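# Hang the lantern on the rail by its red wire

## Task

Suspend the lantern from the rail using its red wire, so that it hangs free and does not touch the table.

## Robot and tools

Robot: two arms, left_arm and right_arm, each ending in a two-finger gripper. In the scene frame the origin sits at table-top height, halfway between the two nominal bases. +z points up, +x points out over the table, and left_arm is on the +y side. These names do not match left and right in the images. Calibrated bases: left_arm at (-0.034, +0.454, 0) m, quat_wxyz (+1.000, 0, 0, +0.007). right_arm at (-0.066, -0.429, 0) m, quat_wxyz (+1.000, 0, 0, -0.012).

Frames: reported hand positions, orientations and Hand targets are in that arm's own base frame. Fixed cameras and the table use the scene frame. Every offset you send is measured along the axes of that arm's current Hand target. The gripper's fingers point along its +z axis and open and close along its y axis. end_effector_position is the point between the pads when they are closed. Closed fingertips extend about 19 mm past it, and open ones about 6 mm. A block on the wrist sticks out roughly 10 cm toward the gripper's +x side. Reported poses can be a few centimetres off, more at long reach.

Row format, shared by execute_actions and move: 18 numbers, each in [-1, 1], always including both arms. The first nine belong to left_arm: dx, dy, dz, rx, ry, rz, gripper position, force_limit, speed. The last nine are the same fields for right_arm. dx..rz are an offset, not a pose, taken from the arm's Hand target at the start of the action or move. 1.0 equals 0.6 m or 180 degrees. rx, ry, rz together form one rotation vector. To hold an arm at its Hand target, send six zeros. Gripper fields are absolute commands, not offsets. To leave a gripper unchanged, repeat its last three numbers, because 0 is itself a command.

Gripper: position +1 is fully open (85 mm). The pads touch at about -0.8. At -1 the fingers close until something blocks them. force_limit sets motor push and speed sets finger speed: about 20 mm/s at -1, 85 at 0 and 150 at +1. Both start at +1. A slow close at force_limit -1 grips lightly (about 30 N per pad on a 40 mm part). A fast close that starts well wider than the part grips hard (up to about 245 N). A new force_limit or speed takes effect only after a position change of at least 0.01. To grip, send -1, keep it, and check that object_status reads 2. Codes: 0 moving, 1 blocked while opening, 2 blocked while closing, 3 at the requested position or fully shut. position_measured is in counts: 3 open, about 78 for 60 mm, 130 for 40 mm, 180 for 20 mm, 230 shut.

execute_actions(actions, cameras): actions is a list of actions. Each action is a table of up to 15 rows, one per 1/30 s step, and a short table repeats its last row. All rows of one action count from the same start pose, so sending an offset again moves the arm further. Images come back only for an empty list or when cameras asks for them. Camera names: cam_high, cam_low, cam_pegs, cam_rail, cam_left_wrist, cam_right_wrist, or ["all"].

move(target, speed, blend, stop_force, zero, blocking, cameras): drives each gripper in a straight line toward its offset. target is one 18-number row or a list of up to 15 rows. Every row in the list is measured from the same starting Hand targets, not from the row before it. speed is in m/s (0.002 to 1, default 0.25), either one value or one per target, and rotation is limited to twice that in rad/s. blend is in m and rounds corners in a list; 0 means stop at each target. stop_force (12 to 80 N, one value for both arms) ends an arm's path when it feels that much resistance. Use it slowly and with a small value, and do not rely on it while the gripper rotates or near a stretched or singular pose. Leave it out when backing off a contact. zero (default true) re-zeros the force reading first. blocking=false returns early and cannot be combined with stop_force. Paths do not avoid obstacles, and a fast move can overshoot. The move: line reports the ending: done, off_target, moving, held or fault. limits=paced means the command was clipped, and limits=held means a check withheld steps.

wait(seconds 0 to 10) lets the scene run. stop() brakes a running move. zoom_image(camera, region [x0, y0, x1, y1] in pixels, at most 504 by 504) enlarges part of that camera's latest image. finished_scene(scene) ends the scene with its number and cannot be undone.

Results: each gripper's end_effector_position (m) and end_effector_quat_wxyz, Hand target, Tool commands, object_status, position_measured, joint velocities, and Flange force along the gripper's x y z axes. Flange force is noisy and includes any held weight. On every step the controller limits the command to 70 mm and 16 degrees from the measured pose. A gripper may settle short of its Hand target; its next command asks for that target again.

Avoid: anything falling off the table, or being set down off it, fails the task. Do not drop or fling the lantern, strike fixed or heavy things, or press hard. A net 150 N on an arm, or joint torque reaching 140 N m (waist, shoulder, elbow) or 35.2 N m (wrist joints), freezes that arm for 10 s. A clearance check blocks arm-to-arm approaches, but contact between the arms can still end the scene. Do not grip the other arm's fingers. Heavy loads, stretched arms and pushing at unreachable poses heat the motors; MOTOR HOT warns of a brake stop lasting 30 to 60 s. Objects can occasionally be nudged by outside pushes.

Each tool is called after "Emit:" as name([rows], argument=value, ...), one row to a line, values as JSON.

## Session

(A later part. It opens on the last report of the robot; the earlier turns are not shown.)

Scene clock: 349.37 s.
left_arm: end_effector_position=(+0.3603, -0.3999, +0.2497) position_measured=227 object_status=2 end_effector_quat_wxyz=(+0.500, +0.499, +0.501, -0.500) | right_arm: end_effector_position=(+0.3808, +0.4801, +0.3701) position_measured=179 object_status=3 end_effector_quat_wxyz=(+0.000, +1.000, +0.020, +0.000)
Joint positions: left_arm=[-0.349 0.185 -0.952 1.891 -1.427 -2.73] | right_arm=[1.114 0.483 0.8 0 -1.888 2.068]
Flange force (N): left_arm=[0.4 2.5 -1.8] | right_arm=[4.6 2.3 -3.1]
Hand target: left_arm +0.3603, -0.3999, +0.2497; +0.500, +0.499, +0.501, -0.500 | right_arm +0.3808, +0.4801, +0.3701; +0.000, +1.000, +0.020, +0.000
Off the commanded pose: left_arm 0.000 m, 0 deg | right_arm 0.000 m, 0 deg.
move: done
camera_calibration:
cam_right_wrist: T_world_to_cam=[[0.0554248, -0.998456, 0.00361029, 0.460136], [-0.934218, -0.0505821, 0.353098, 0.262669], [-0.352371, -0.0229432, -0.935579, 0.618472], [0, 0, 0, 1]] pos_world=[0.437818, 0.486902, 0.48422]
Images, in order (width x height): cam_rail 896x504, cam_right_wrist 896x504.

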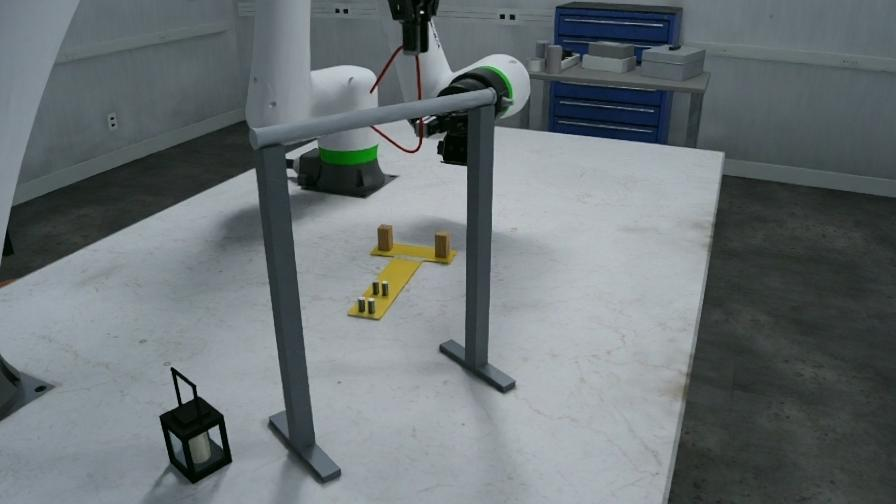

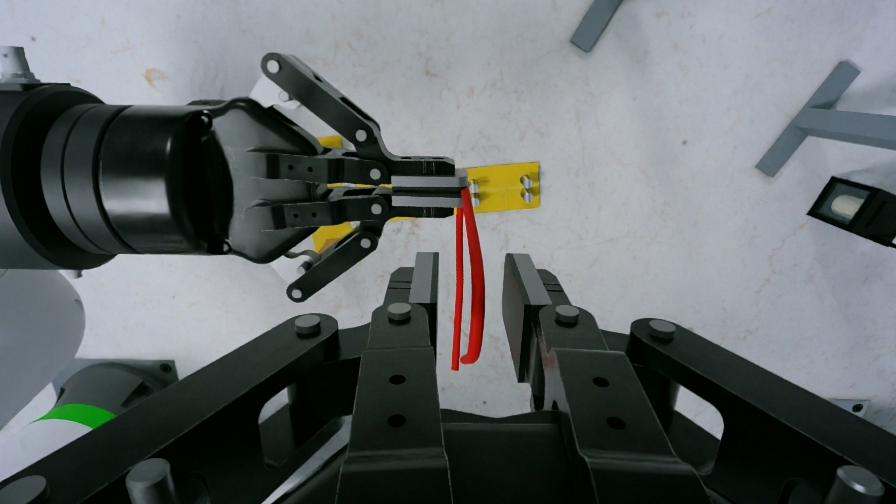

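Emit:
move(target=[0,0,0,0,0,0,-1,0.3,-1,0,0.003,0,0,0,0,-0.4,0.3,-1], speed=0.05)

Emit:
move(target=[0,0,0,0,0,0,-1,0.3,-1,0,0,0,0,0,0,-1,0.5,-1])

Emit:
wait(seconds=0.3, cameras=["cam_right_wrist","cam_rail"])

Emit:
zoom_image(camera="cam_rail", region=[340, 0, 500, 180])

Scene clock: 353.63 s.
left_arm: end_effector_position=(+0.3603, -0.3999, +0.2497) position_measured=227 object_status=2 end_effector_quat_wxyz=(+0.500, +0.499, +0.501, -0.500) | right_arm: end_effector_position=(+0.3808, +0.4783, +0.3701) position_measured=179 object_status=3 end_effector_quat_wxyz=(+0.000, +1.000, +0.020, +0.000)
Joint positions: left_arm=[-0.349 0.185 -0.952 1.891 -1.427 -2.73] | right_arm=[1.113 0.478 0.794 0 -1.886 2.069]
Flange force (N): left_arm=[0.4 2.1 -1.2] | right_arm=[5.1 1.9 -3.6]
Hand target: left_arm +0.3603, -0.3999, +0.2497; +0.500, +0.499, +0.501, -0.500 | right_arm +0.3808, +0.4783, +0.3701; +0.000, +1.000, +0.020, +0.000
Off the commanded pose: left_arm 0.000 m, 0 deg | right_arm 0.000 m, 0 deg.
move: done

Scene clock: 355.10 s.
left_arm: end_effector_position=(+0.3603, -0.3999, +0.2497) position_measured=227 object_status=2 end_effector_quat_wxyz=(+0.500, +0.499, +0.501, -0.500) | right_arm: end_effector_position=(+0.3808, +0.4783, +0.3701) position_measured=227 object_status=0 end_effector_quat_wxyz=(+0.000, +1.000, +0.020, +0.000)
Joint positions: left_arm=[-0.349 0.185 -0.952 1.891 -1.427 -2.73] | right_arm=[1.113 0.478 0.794 0 -1.886 2.069]
Flange force (N): left_arm=[2.2 2.2 -2.3] | right_arm=[5.4 1.7 -5.3]
Hand target: left_arm +0.3603, -0.3999, +0.2497; +0.500, +0.499, +0.501, -0.500 | right_arm +0.3808, +0.4783, +0.3701; +0.000, +1.000, +0.020, +0.000
Off the commanded pose: left_arm 0.000 m, 0 deg | right_arm 0.000 m, 0 deg.
move: done

Scene clock: 355.40 s.
left_arm: end_effector_position=(+0.3603, -0.3999, +0.2497) position_measured=227 object_status=2 end_effector_quat_wxyz=(+0.500, +0.499, +0.501, -0.500) | right_arm: end_effector_position=(+0.3808, +0.4783, +0.3701) position_measured=227 object_status=2 end_effector_quat_wxyz=(+0.000, +1.000, +0.020, +0.000)
Joint positions: left_arm=[-0.349 0.185 -0.952 1.891 -1.427 -2.73] | right_arm=[1.113 0.478 0.794 0 -1.886 2.069]
Flange force (N): left_arm=[1.9 2.6 -2.1] | right_arm=[4.5 2.5 -4.4]
Hand target: left_arm +0.3603, -0.3999, +0.2497; +0.500, +0.499, +0.501, -0.500 | right_arm +0.3808, +0.4783, +0.3701; +0.000, +1.000, +0.020, +0.000
Tool commands: left_gripper/position=-1.0 left_gripper/force_limit=+0.3 left_gripper/speed=-1.0 right_gripper/position=-1.0 right_gripper/force_limit=+0.5 right_gripper/speed=-1.0
Off the commanded pose: left_arm 0.000 m, 0 deg | right_arm 0.000 m, 0 deg.
wait: 0.30 s; at rest by 0.17 s
camera_calibration:
cam_right_wrist: T_world_to_cam=[[0.0554604, -0.998454, 0.00370352, 0.458272], [-0.934216, -0.0505825, 0.353103, 0.262703], [-0.35237, -0.0230431, -0.935577, 0.61842], [0, 0, 0, 1]] pos_world=[0.437918, 0.485102, 0.484121]
Images, in order (width x height): cam_rail 896x504, cam_right_wrist 896x504.

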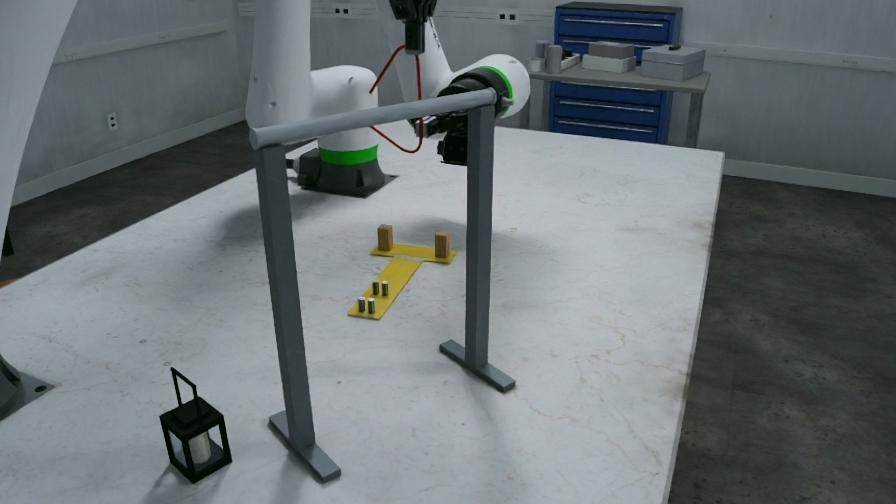

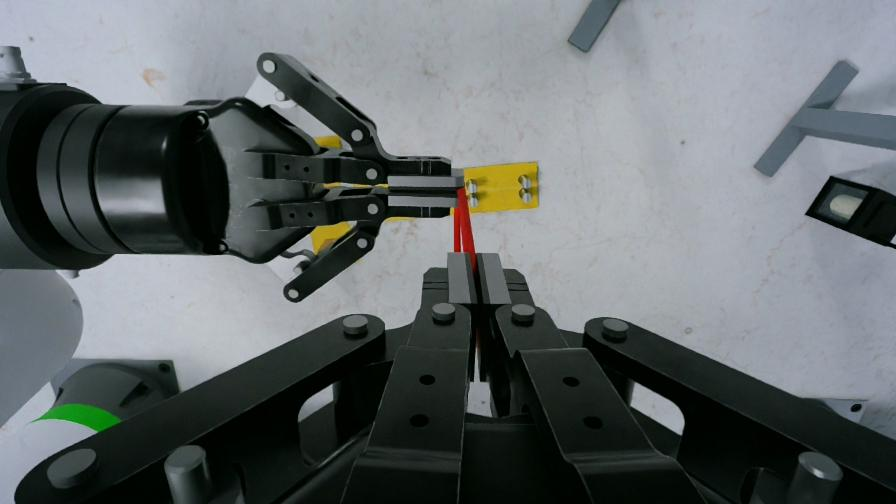

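Scaled by 2.800.

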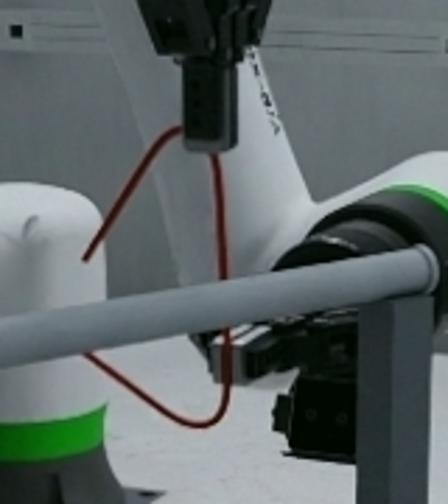

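Emit:
move(target=[0,0,0,0,0,0,-0.4,0.3,-1,0,0,0,0,0,0,-1,0.5,-1])

Emit:
move(target=[0,0,-0.13,0,0,0,-0.4,0.3,-1,0,0,0,0,0,0,-1,0.5,-1], speed=0.08, cameras=["cam_right_wrist","cam_rail","cam_left_wrist"])

Emit:
zoom_image(camera="cam_right_wrist", region=[700, 100, 896, 280])

Emit:
zoom_image(camera="cam_pegs", region=[50, 90, 210, 330])

Scene clock: 360.63 s.
left_arm: end_effector_position=(+0.3603, -0.3999, +0.2497) position_measured=179 object_status=0 end_effector_quat_wxyz=(+0.500, +0.499, +0.501, -0.500) | right_arm: end_effector_position=(+0.3808, +0.4783, +0.3701) position_measured=227 object_status=2 end_effector_quat_wxyz=(+0.000, +1.000, +0.020, +0.000)
Joint positions: left_arm=[-0.349 0.185 -0.952 1.891 -1.427 -2.73] | right_arm=[1.113 0.478 0.794 0 -1.886 2.069]
Flange force (N): left_arm=[0.1 1.5 -1.5] | right_arm=[5.1 1.8 -3.5]
Hand target: left_arm +0.3603, -0.3999, +0.2497; +0.500, +0.499, +0.501, -0.500 | right_arm +0.3808, +0.4783, +0.3701; +0.000, +1.000, +0.020, +0.000
Off the commanded pose: left_arm 0.000 m, 0 deg | right_arm 0.000 m, 0 deg.
move: done

Scene clock: 361.97 s.
left_arm: end_effector_position=(+0.3601, -0.3219, +0.2496) position_measured=179 object_status=3 end_effector_quat_wxyz=(+0.500, +0.499, +0.501, -0.500) | right_arm: end_effector_position=(+0.3808, +0.4783, +0.3701) position_measured=227 object_status=2 end_effector_quat_wxyz=(+0.000, +1.000, +0.020, +0.000)
Joint positions: left_arm=[-0.04 0.163 -0.99 1.609 -1.555 -2.722] | right_arm=[1.113 0.478 0.794 0 -1.886 2.069]
Flange force (N): left_arm=[0.8 -1.1 0.8] | right_arm=[4.7 2.0 -3.0]
Hand target: left_arm +0.3602, -0.3219, +0.2497; +0.500, +0.499, +0.501, -0.500 | right_arm +0.3808, +0.4783, +0.3701; +0.000, +1.000, +0.020, +0.000
Off the commanded pose: left_arm 0.000 m, 0 deg | right_arm 0.000 m, 0 deg.
move: done
camera_calibration:
cam_left_wrist: T_world_to_cam=[[0.999738, 0.0154472, -0.0168663, -0.344875], [0.0109606, 0.323661, 0.94611, -0.113695], [0.0200737, -0.946047, 0.323407, -0.260532], [0, 0, 0, 1]] pos_world=[0.351261, -0.204349, 0.186009]
cam_right_wrist: T_world_to_cam=[[0.0554604, -0.998454, 0.00370352, 0.458272], [-0.934216, -0.0505825, 0.353103, 0.262703], [-0.35237, -0.0230431, -0.935577, 0.61842], [0, 0, 0, 1]] pos_world=[0.437918, 0.485102, 0.484121]
Images, in order (width x height): cam_rail 896x504, cam_left_wrist 896x504, cam_right_wrist 896x504.

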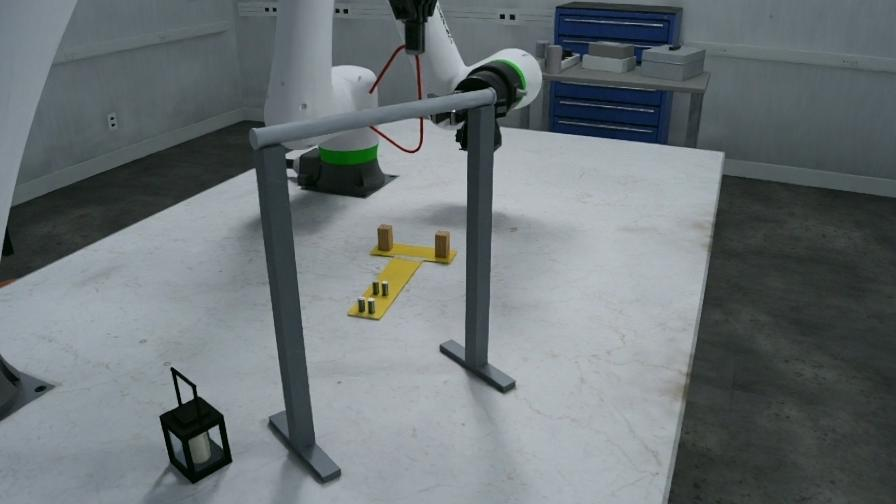

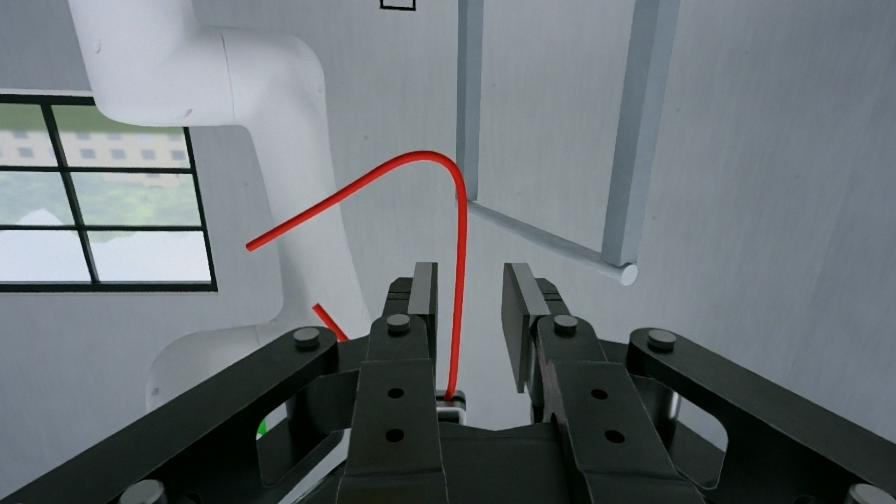

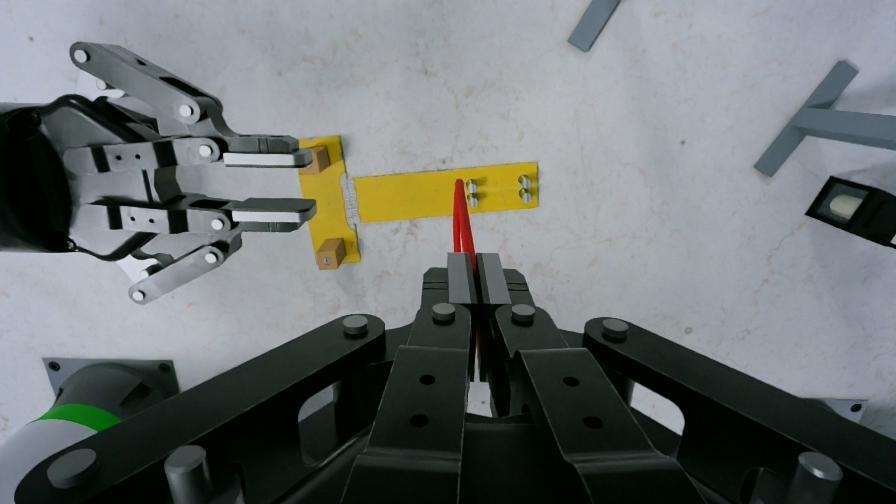

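Scaled by 2.571.

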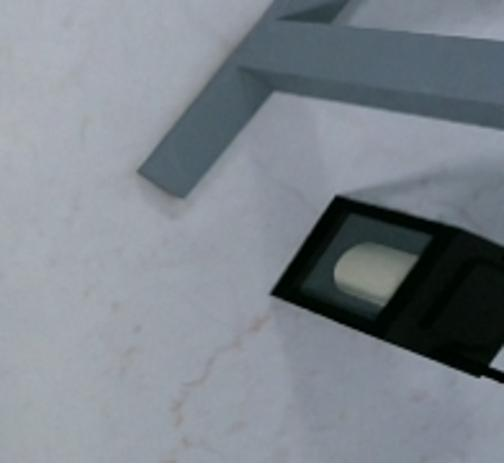

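This scene's latest camera images include none from cam_pegs. They are from: cam_rail, cam_left_wrist, cam_right_wrist. cam_pegs's image comes with the result of a call that names it in "cameras".

Emit:
move([
  [0,0,0,0,0,0,-0.4,0.3,-1,-0.2863,0.4528,-0.05,0,0,0.3,-1,0.5,-1],
  [0,0,0,0,0,0,-0.4,0.3,-1,-0.1917,0.922,0.0667,0,0,0.613,-1,0.5,-1],
], speed=0.3, blend=[0.08,0], cameras=["cam_right_wrist","cam_rail","cam_low","cam_pegs"])

Emit:
zoom_image(camera="cam_pegs", region=[40, 80, 240, 280])

Emit:
zoom_image(camera="cam_rail", region=[100, 280, 350, 500])

Scene clock: 392.23 s.
left_arm: end_effector_position=(+0.3602, -0.3219, +0.2497) position_measured=179 object_status=3 end_effector_quat_wxyz=(+0.500, +0.499, +0.501, -0.500) | right_arm: end_effector_position=(+0.2882, -0.0791, +0.3300) position_measured=227 object_status=2 end_effector_quat_wxyz=(+0.000, -0.588, +0.809, +0.000)
Joint positions: left_arm=[-0.04 0.163 -0.989 1.609 -1.555 -2.722] | right_arm=[0.182 -0.385 -0.204 0 -1.752 1.074]
Flange force (N): left_arm=[0.3 1.3 -2.0] | right_arm=[9.7 -4.8 -2.9]
Hand target: left_arm +0.3602, -0.3219, +0.2497; +0.500, +0.499, +0.501, -0.500 | right_arm +0.2882, -0.0791, +0.3300; +0.000, -0.588, +0.809, +0.000
Off the commanded pose: left_arm 0.000 m, 0 deg | right_arm 0.000 m, 0 deg.
move: done
camera_calibration:
cam_right_wrist: T_world_to_cam=[[-0.955479, 0.295031, 0.0039738, 0.300565], [0.277365, 0.89351, 0.353141, -0.112416], [0.100637, 0.338521, -0.935562, 0.433448], [0, 0, 0, 1]] pos_world=[0.274743, -0.134963, 0.444022]
Images, in order (width x height): cam_low 896x504, cam_pegs 896x504, cam_rail 896x504, cam_right_wrist 896x504.

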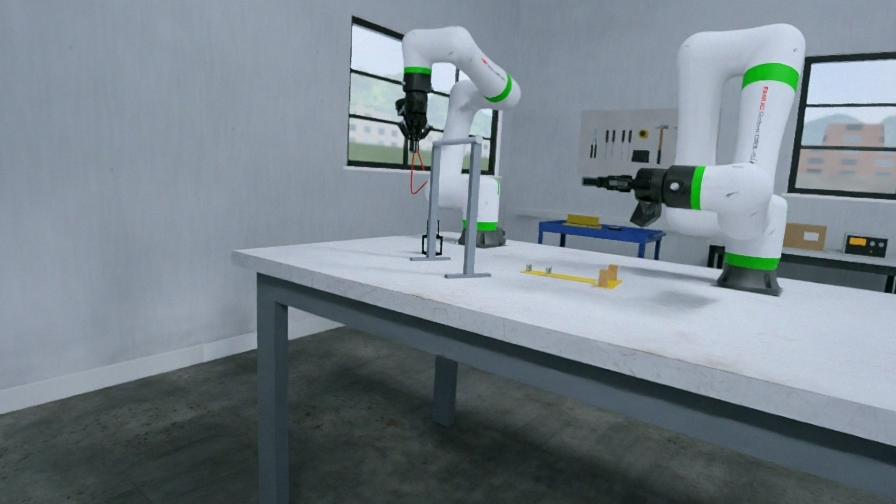

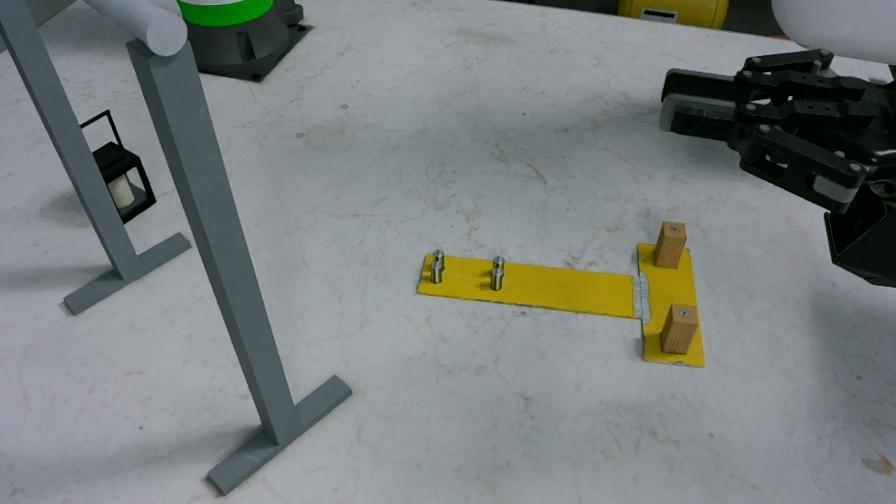

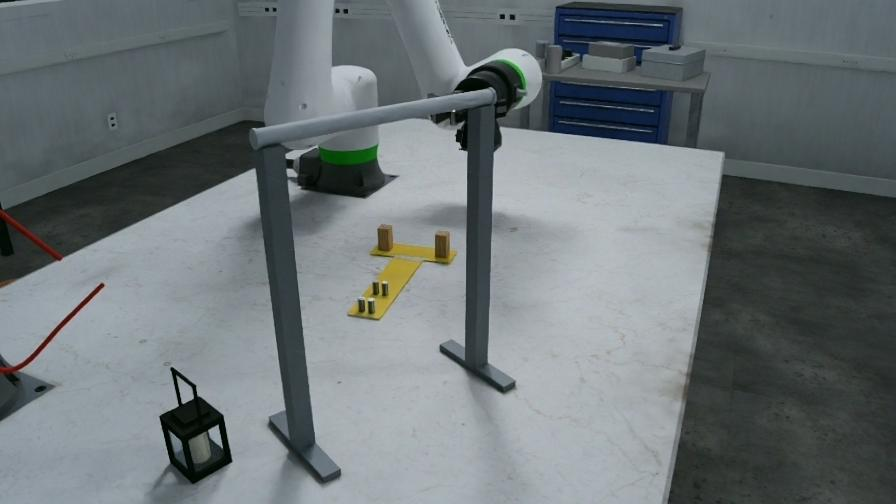

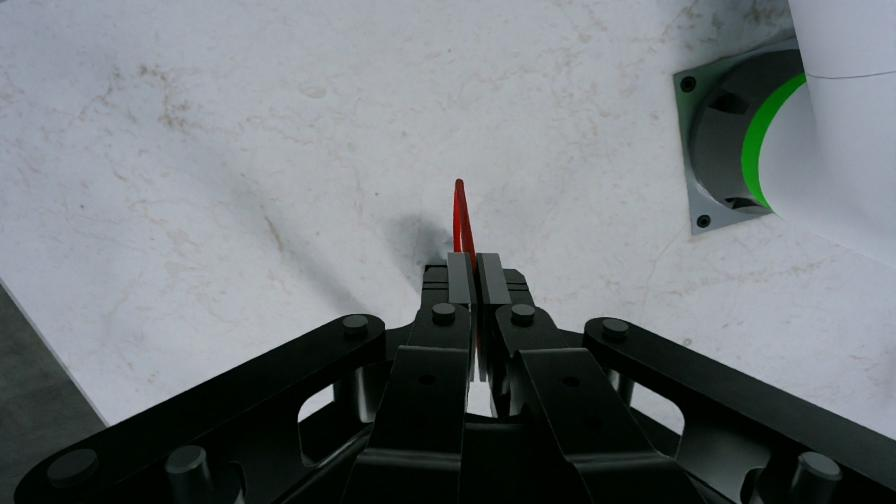

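Scaled by 2.520.

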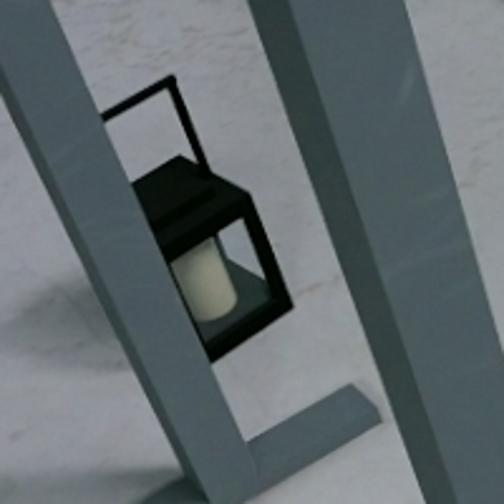

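Scaled by 2.016.

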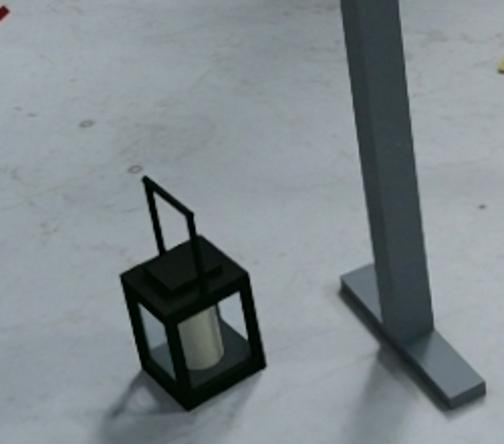

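Emit:
move(target=[0,0,0,0,0,0,-0.4,0.3,-1,0,0,0.2667,0,0,0,-1,0.5,-1], speed=0.12, cameras=["cam_rail","cam_low","cam_pegs"])

Emit:
zoom_image(camera="cam_rail", region=[0, 260, 250, 500])

Emit:
zoom_image(camera="cam_low", region=[370, 150, 490, 270])

Scene clock: 411.83 s.
left_arm: end_effector_position=(+0.3602, -0.3219, +0.2497) position_measured=179 object_status=3 end_effector_quat_wxyz=(+0.500, +0.499, +0.501, -0.500) | right_arm: end_effector_position=(+0.2882, -0.0790, +0.1700) position_measured=227 object_status=2 end_effector_quat_wxyz=(+0.000, -0.588, +0.809, +0.000)
Joint positions: left_arm=[-0.04 0.163 -0.989 1.609 -1.555 -2.722] | right_arm=[0.182 -0.382 -0.576 0 -1.376 1.074]
Flange force (N): left_arm=[0.2 1.6 -2.5] | right_arm=[9.2 -4.8 -3.0]
Hand target: left_arm +0.3602, -0.3219, +0.2497; +0.500, +0.499, +0.501, -0.500 | right_arm +0.2882, -0.0790, +0.1700; +0.000, -0.588, +0.809, +0.000
Off the commanded pose: left_arm 0.000 m, 0 deg | right_arm 0.000 m, 0 deg.
move: done
Images, in order (width x height): cam_low 896x504, cam_pegs 896x504, cam_rail 896x504.

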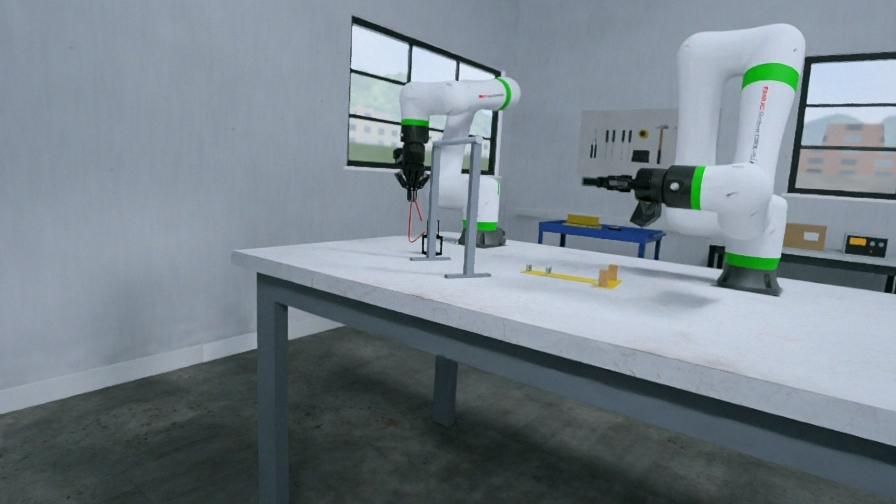

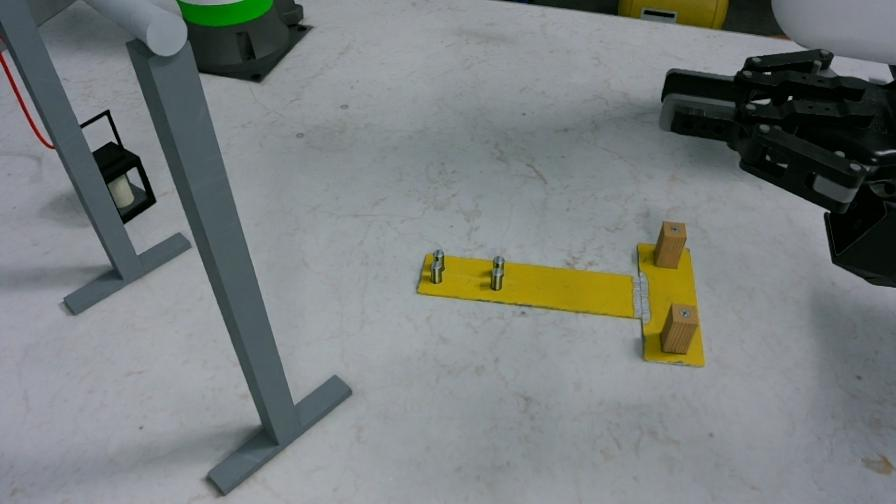

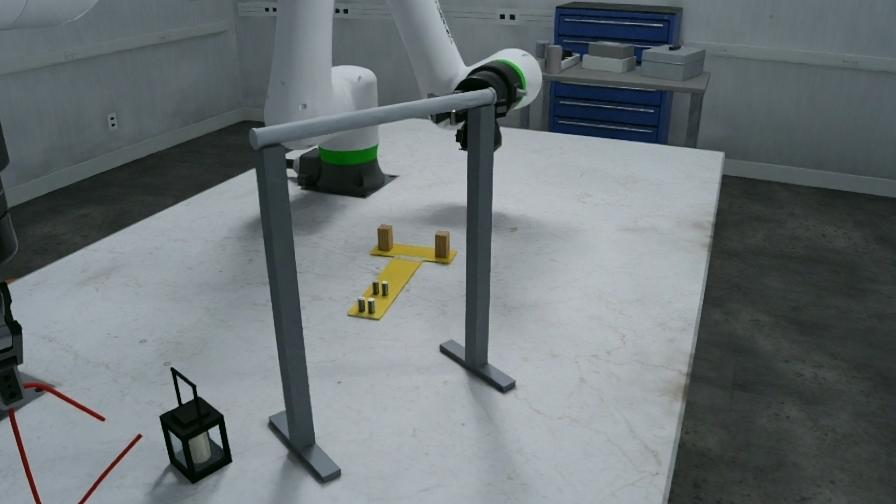

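Scaled by 2.016.

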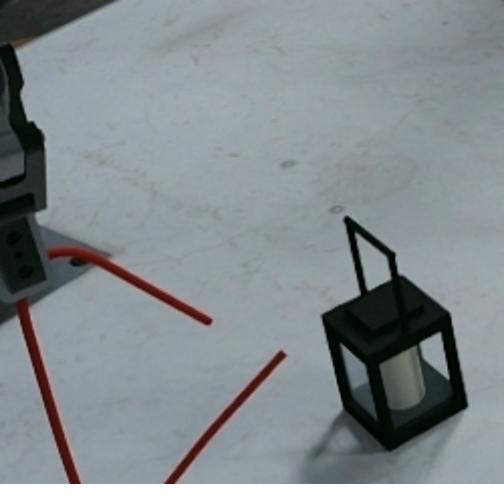

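Scaled by 4.200.

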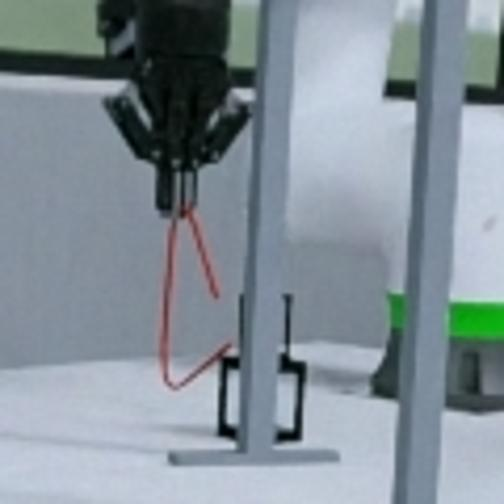

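Emit:
wait(seconds=0, cameras=["cam_rail","cam_low"])

Scene clock: 427.23 s.
left_arm: end_effector_position=(+0.3602, -0.3219, +0.2497) position_measured=179 object_status=3 end_effector_quat_wxyz=(+0.500, +0.499, +0.501, -0.500) | right_arm: end_effector_position=(+0.2882, -0.0791, +0.1700) position_measured=227 object_status=2 end_effector_quat_wxyz=(+0.000, -0.588, +0.809, +0.000)
Joint positions: left_arm=[-0.04 0.163 -0.989 1.609 -1.555 -2.722] | right_arm=[0.182 -0.382 -0.576 0 -1.376 1.074]
Flange force (N): left_arm=[0.6 1.7 -1.9] | right_arm=[9.5 -5.2 -3.4]
Hand target: left_arm +0.3602, -0.3219, +0.2497; +0.500, +0.499, +0.501, -0.500 | right_arm +0.2882, -0.0790, +0.1700; +0.000, -0.588, +0.809, +0.000
Tool commands: left_gripper/position=-0.4 left_gripper/force_limit=+0.3 left_gripper/speed=-1.0 right_gripper/position=-1.0 right_gripper/force_limit=+0.5 right_gripper/speed=-1.0
Off the commanded pose: left_arm 0.000 m, 0 deg | right_arm 0.000 m, 0 deg.
Images, in order (width x height): cam_low 896x504, cam_rail 896x504.

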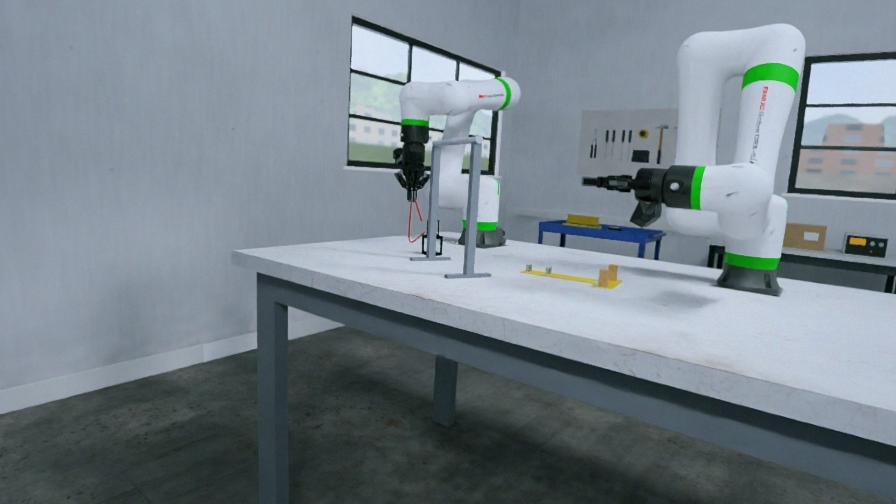

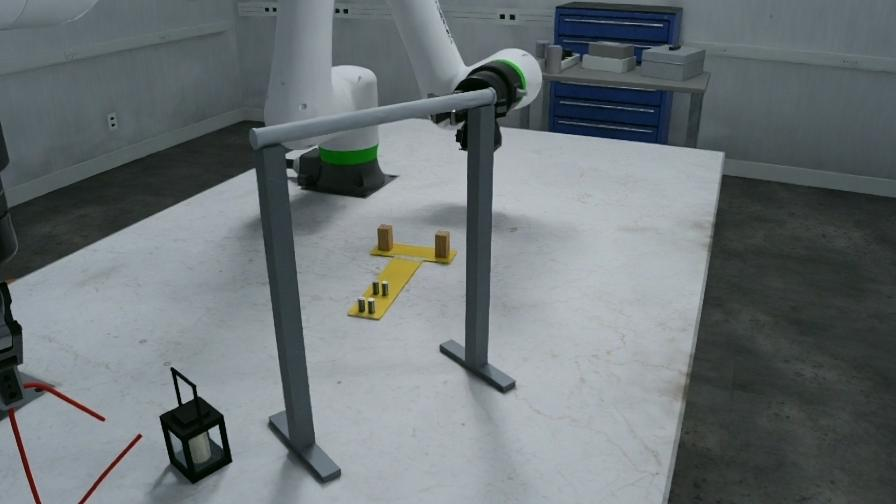

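Emit:
move(target=[0,0,0,0,0,0,-0.4,0.3,-1,-0.0667,0,-0.0353,0,0,0,-1,0.5,-1], speed=0.04, stop_force=15, cameras=["cam_rail","cam_low","cam_pegs"])

Emit:
zoom_image(camera="cam_rail", region=[0, 300, 260, 504])

Emit:
zoom_image(camera="cam_low", region=[380, 180, 480, 280])

Emit:
zoom_image(camera="cam_pegs", region=[0, 0, 448, 504])

Scene clock: 432.83 s.
left_arm: end_effector_position=(+0.3602, -0.3219, +0.2497) position_measured=179 object_status=3 end_effector_quat_wxyz=(+0.500, +0.499, +0.501, -0.500) | right_arm: end_effector_position=(+0.3006, -0.0410, +0.1911) position_measured=227 object_status=2 end_effector_quat_wxyz=(+0.000, -0.588, +0.809, +0.000)
Joint positions: left_arm=[-0.04 0.163 -0.989 1.609 -1.555 -2.722] | right_arm=[0.307 -0.378 -0.524 0 -1.425 0.949]
Flange force (N): left_arm=[0.7 1.7 -2.4] | right_arm=[9.0 -6.1 -3.4]
Hand target: left_arm +0.3602, -0.3219, +0.2497; +0.500, +0.499, +0.501, -0.500 | right_arm +0.3006, -0.0410, +0.1911; +0.000, -0.588, +0.809, +0.000
Off the commanded pose: left_arm 0.000 m, 0 deg | right_arm 0.000 m, 0 deg.
move: done
Images, in order (width x height): cam_low 896x504, cam_pegs 896x504, cam_rail 896x504.

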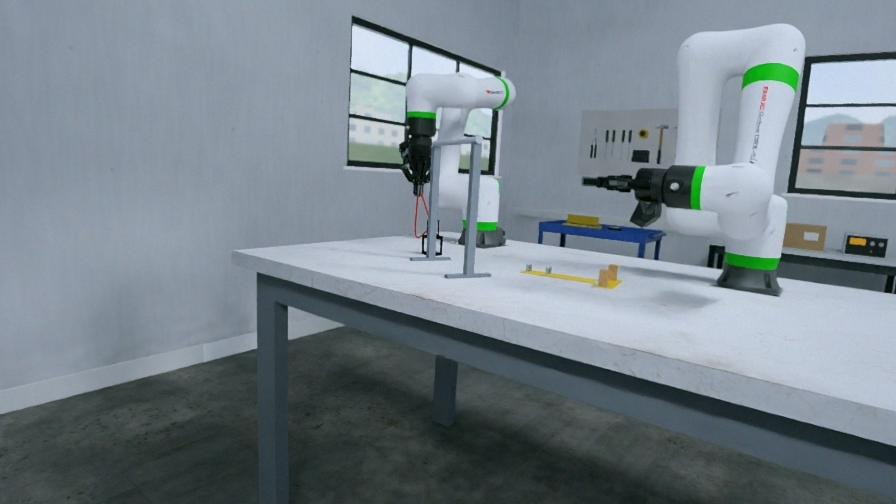

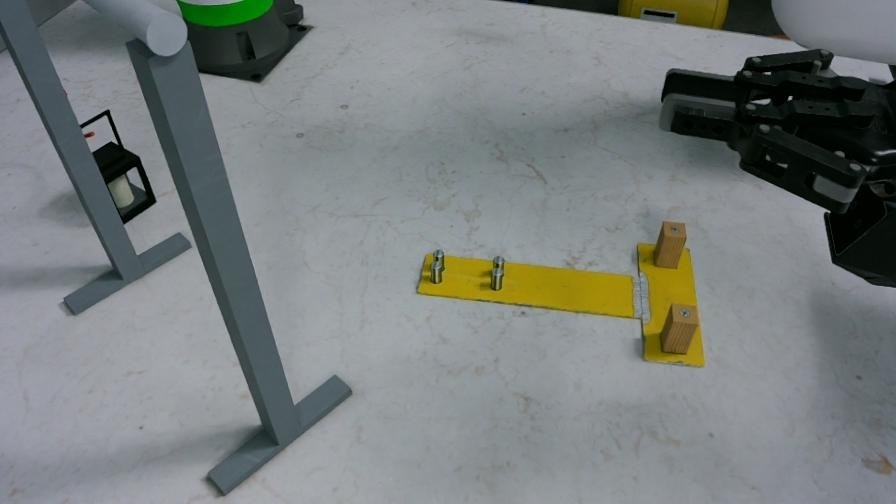

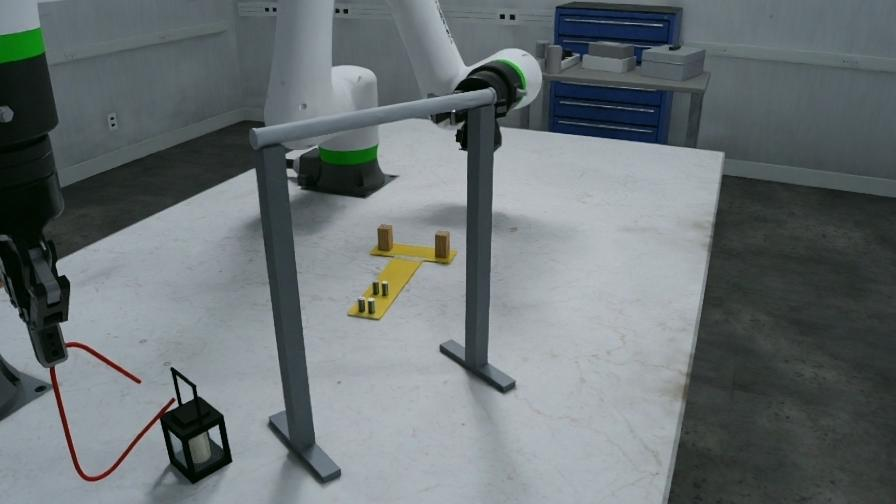

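Scaled by 1.938.

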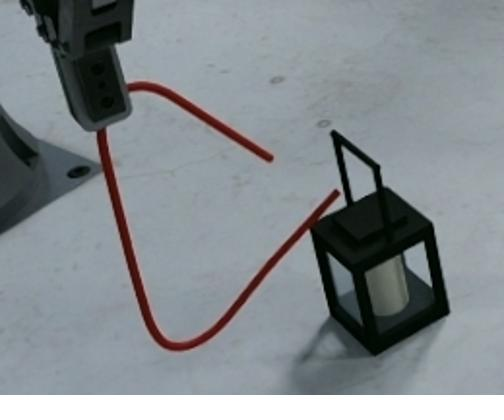

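Scaled by 5.040.

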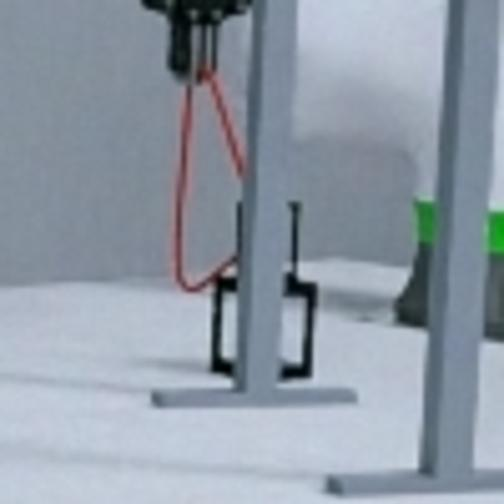

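Scaled by 1.000.

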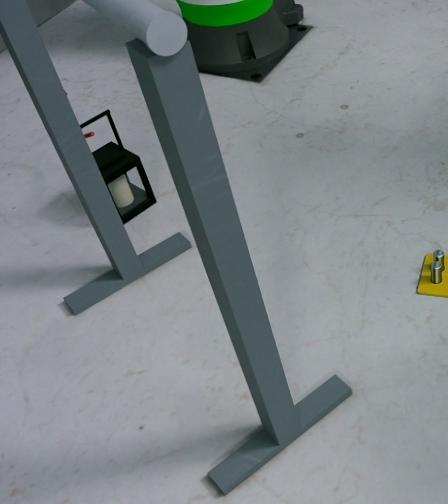

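Emit:
zoom_image(camera="cam_pegs", region=[50, 80, 190, 240])

Emit:
zoom_image(camera="cam_rail", region=[130, 350, 250, 490])

Scaled by 3.150.

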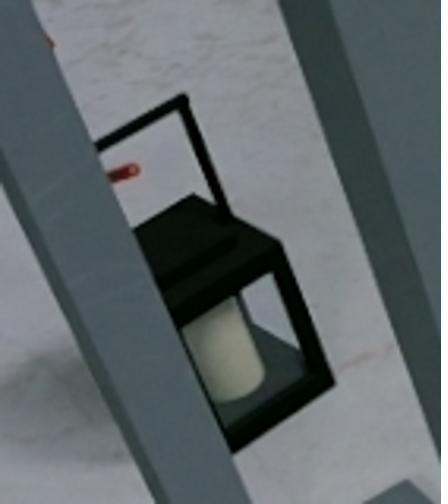

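Scaled by 3.600.

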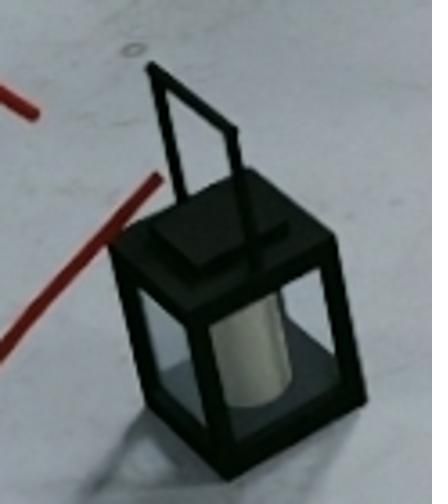

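Emit:
move(target=[0,0,0,0,0,0,-0.4,0.3,-1,-0.0333,0,-0.0117,0,0,0,-1,0.5,-1], speed=0.04, stop_force=15, cameras=["cam_rail","cam_low","cam_pegs"])

Emit:
zoom_image(camera="cam_pegs", region=[50, 80, 190, 240])

Emit:
zoom_image(camera="cam_rail", region=[130, 350, 250, 490])

Emit:
zoom_image(camera="cam_low", region=[380, 180, 480, 280])

Scene clock: 441.27 s.
left_arm: end_effector_position=(+0.3602, -0.3219, +0.2497) position_measured=179 object_status=3 end_effector_quat_wxyz=(+0.500, +0.499, +0.501, -0.500) | right_arm: end_effector_position=(+0.3067, -0.0220, +0.1982) position_measured=227 object_status=2 end_effector_quat_wxyz=(+0.000, -0.588, +0.809, +0.000)
Joint positions: left_arm=[-0.04 0.163 -0.989 1.609 -1.555 -2.722] | right_arm=[0.365 -0.368 -0.501 0 -1.438 0.891]
Flange force (N): left_arm=[0.1 1.8 -2.2] | right_arm=[8.4 -7.0 -3.0]
Hand target: left_arm +0.3602, -0.3219, +0.2497; +0.500, +0.499, +0.501, -0.500 | right_arm +0.3067, -0.0220, +0.1982; +0.000, -0.588, +0.809, +0.000
Off the commanded pose: left_arm 0.000 m, 0 deg | right_arm 0.000 m, 0 deg.
move: done
Images, in order (width x height): cam_low 896x504, cam_pegs 896x504, cam_rail 896x504.

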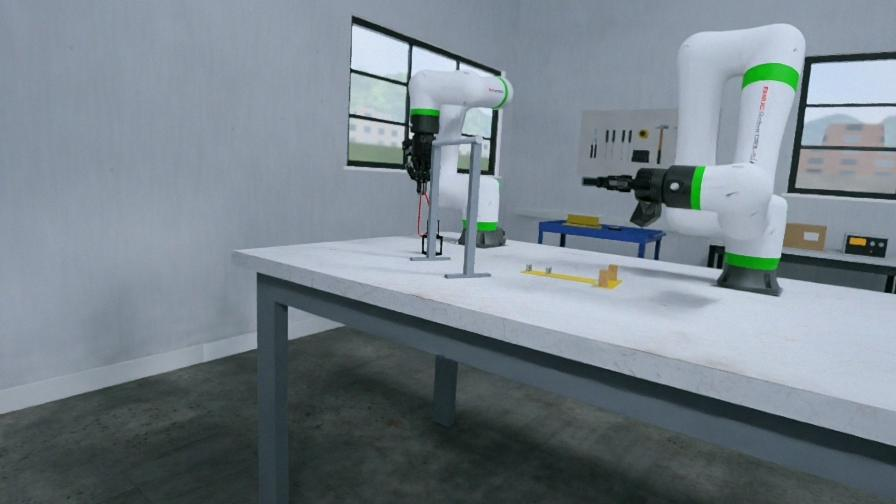

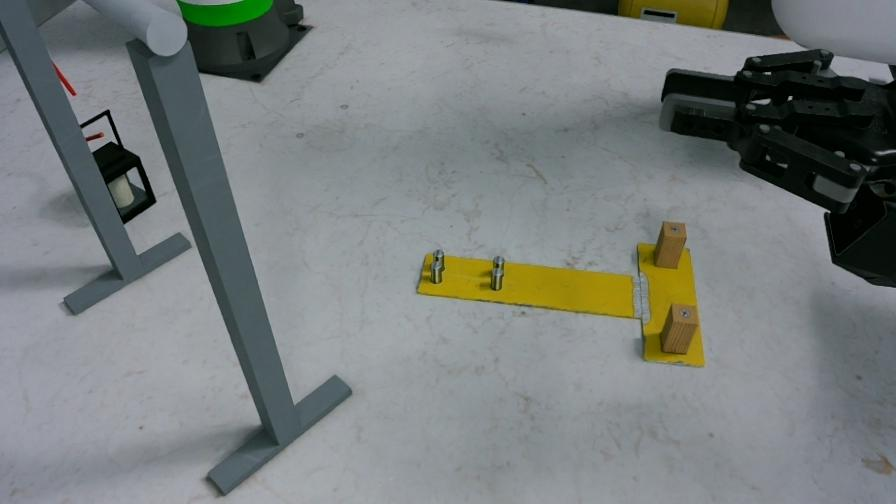

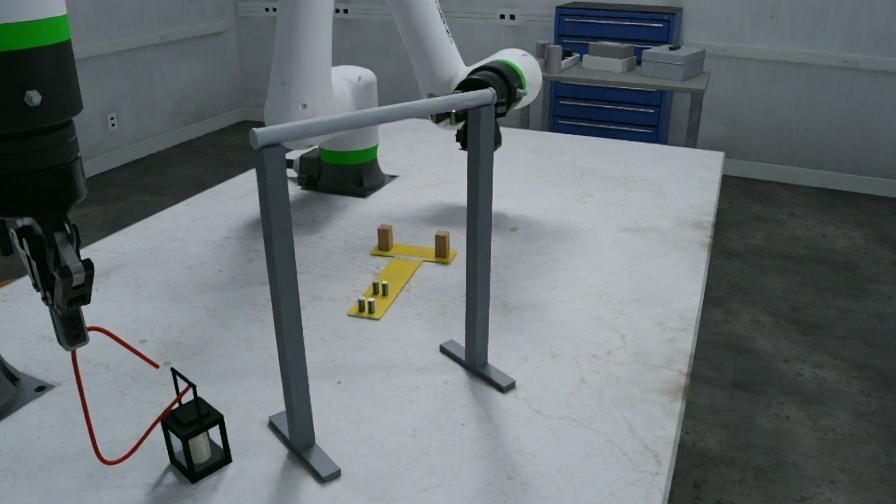

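Scaled by 3.150.

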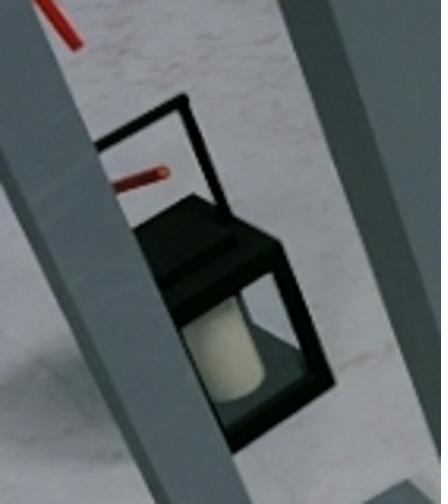

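Scaled by 3.600.

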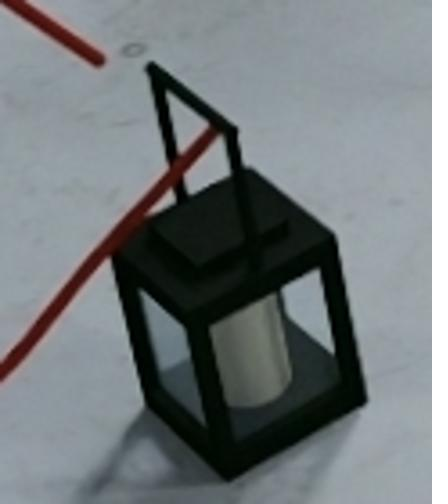

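Scaled by 5.040.

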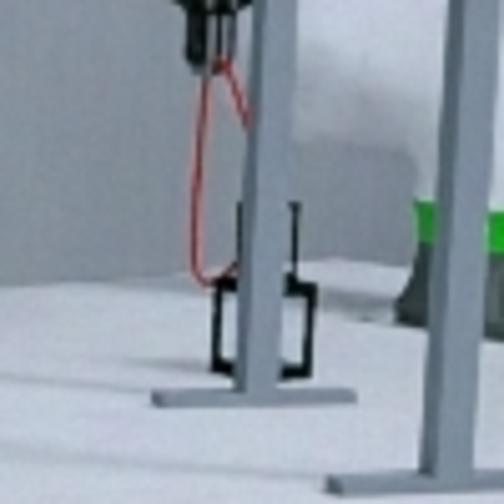

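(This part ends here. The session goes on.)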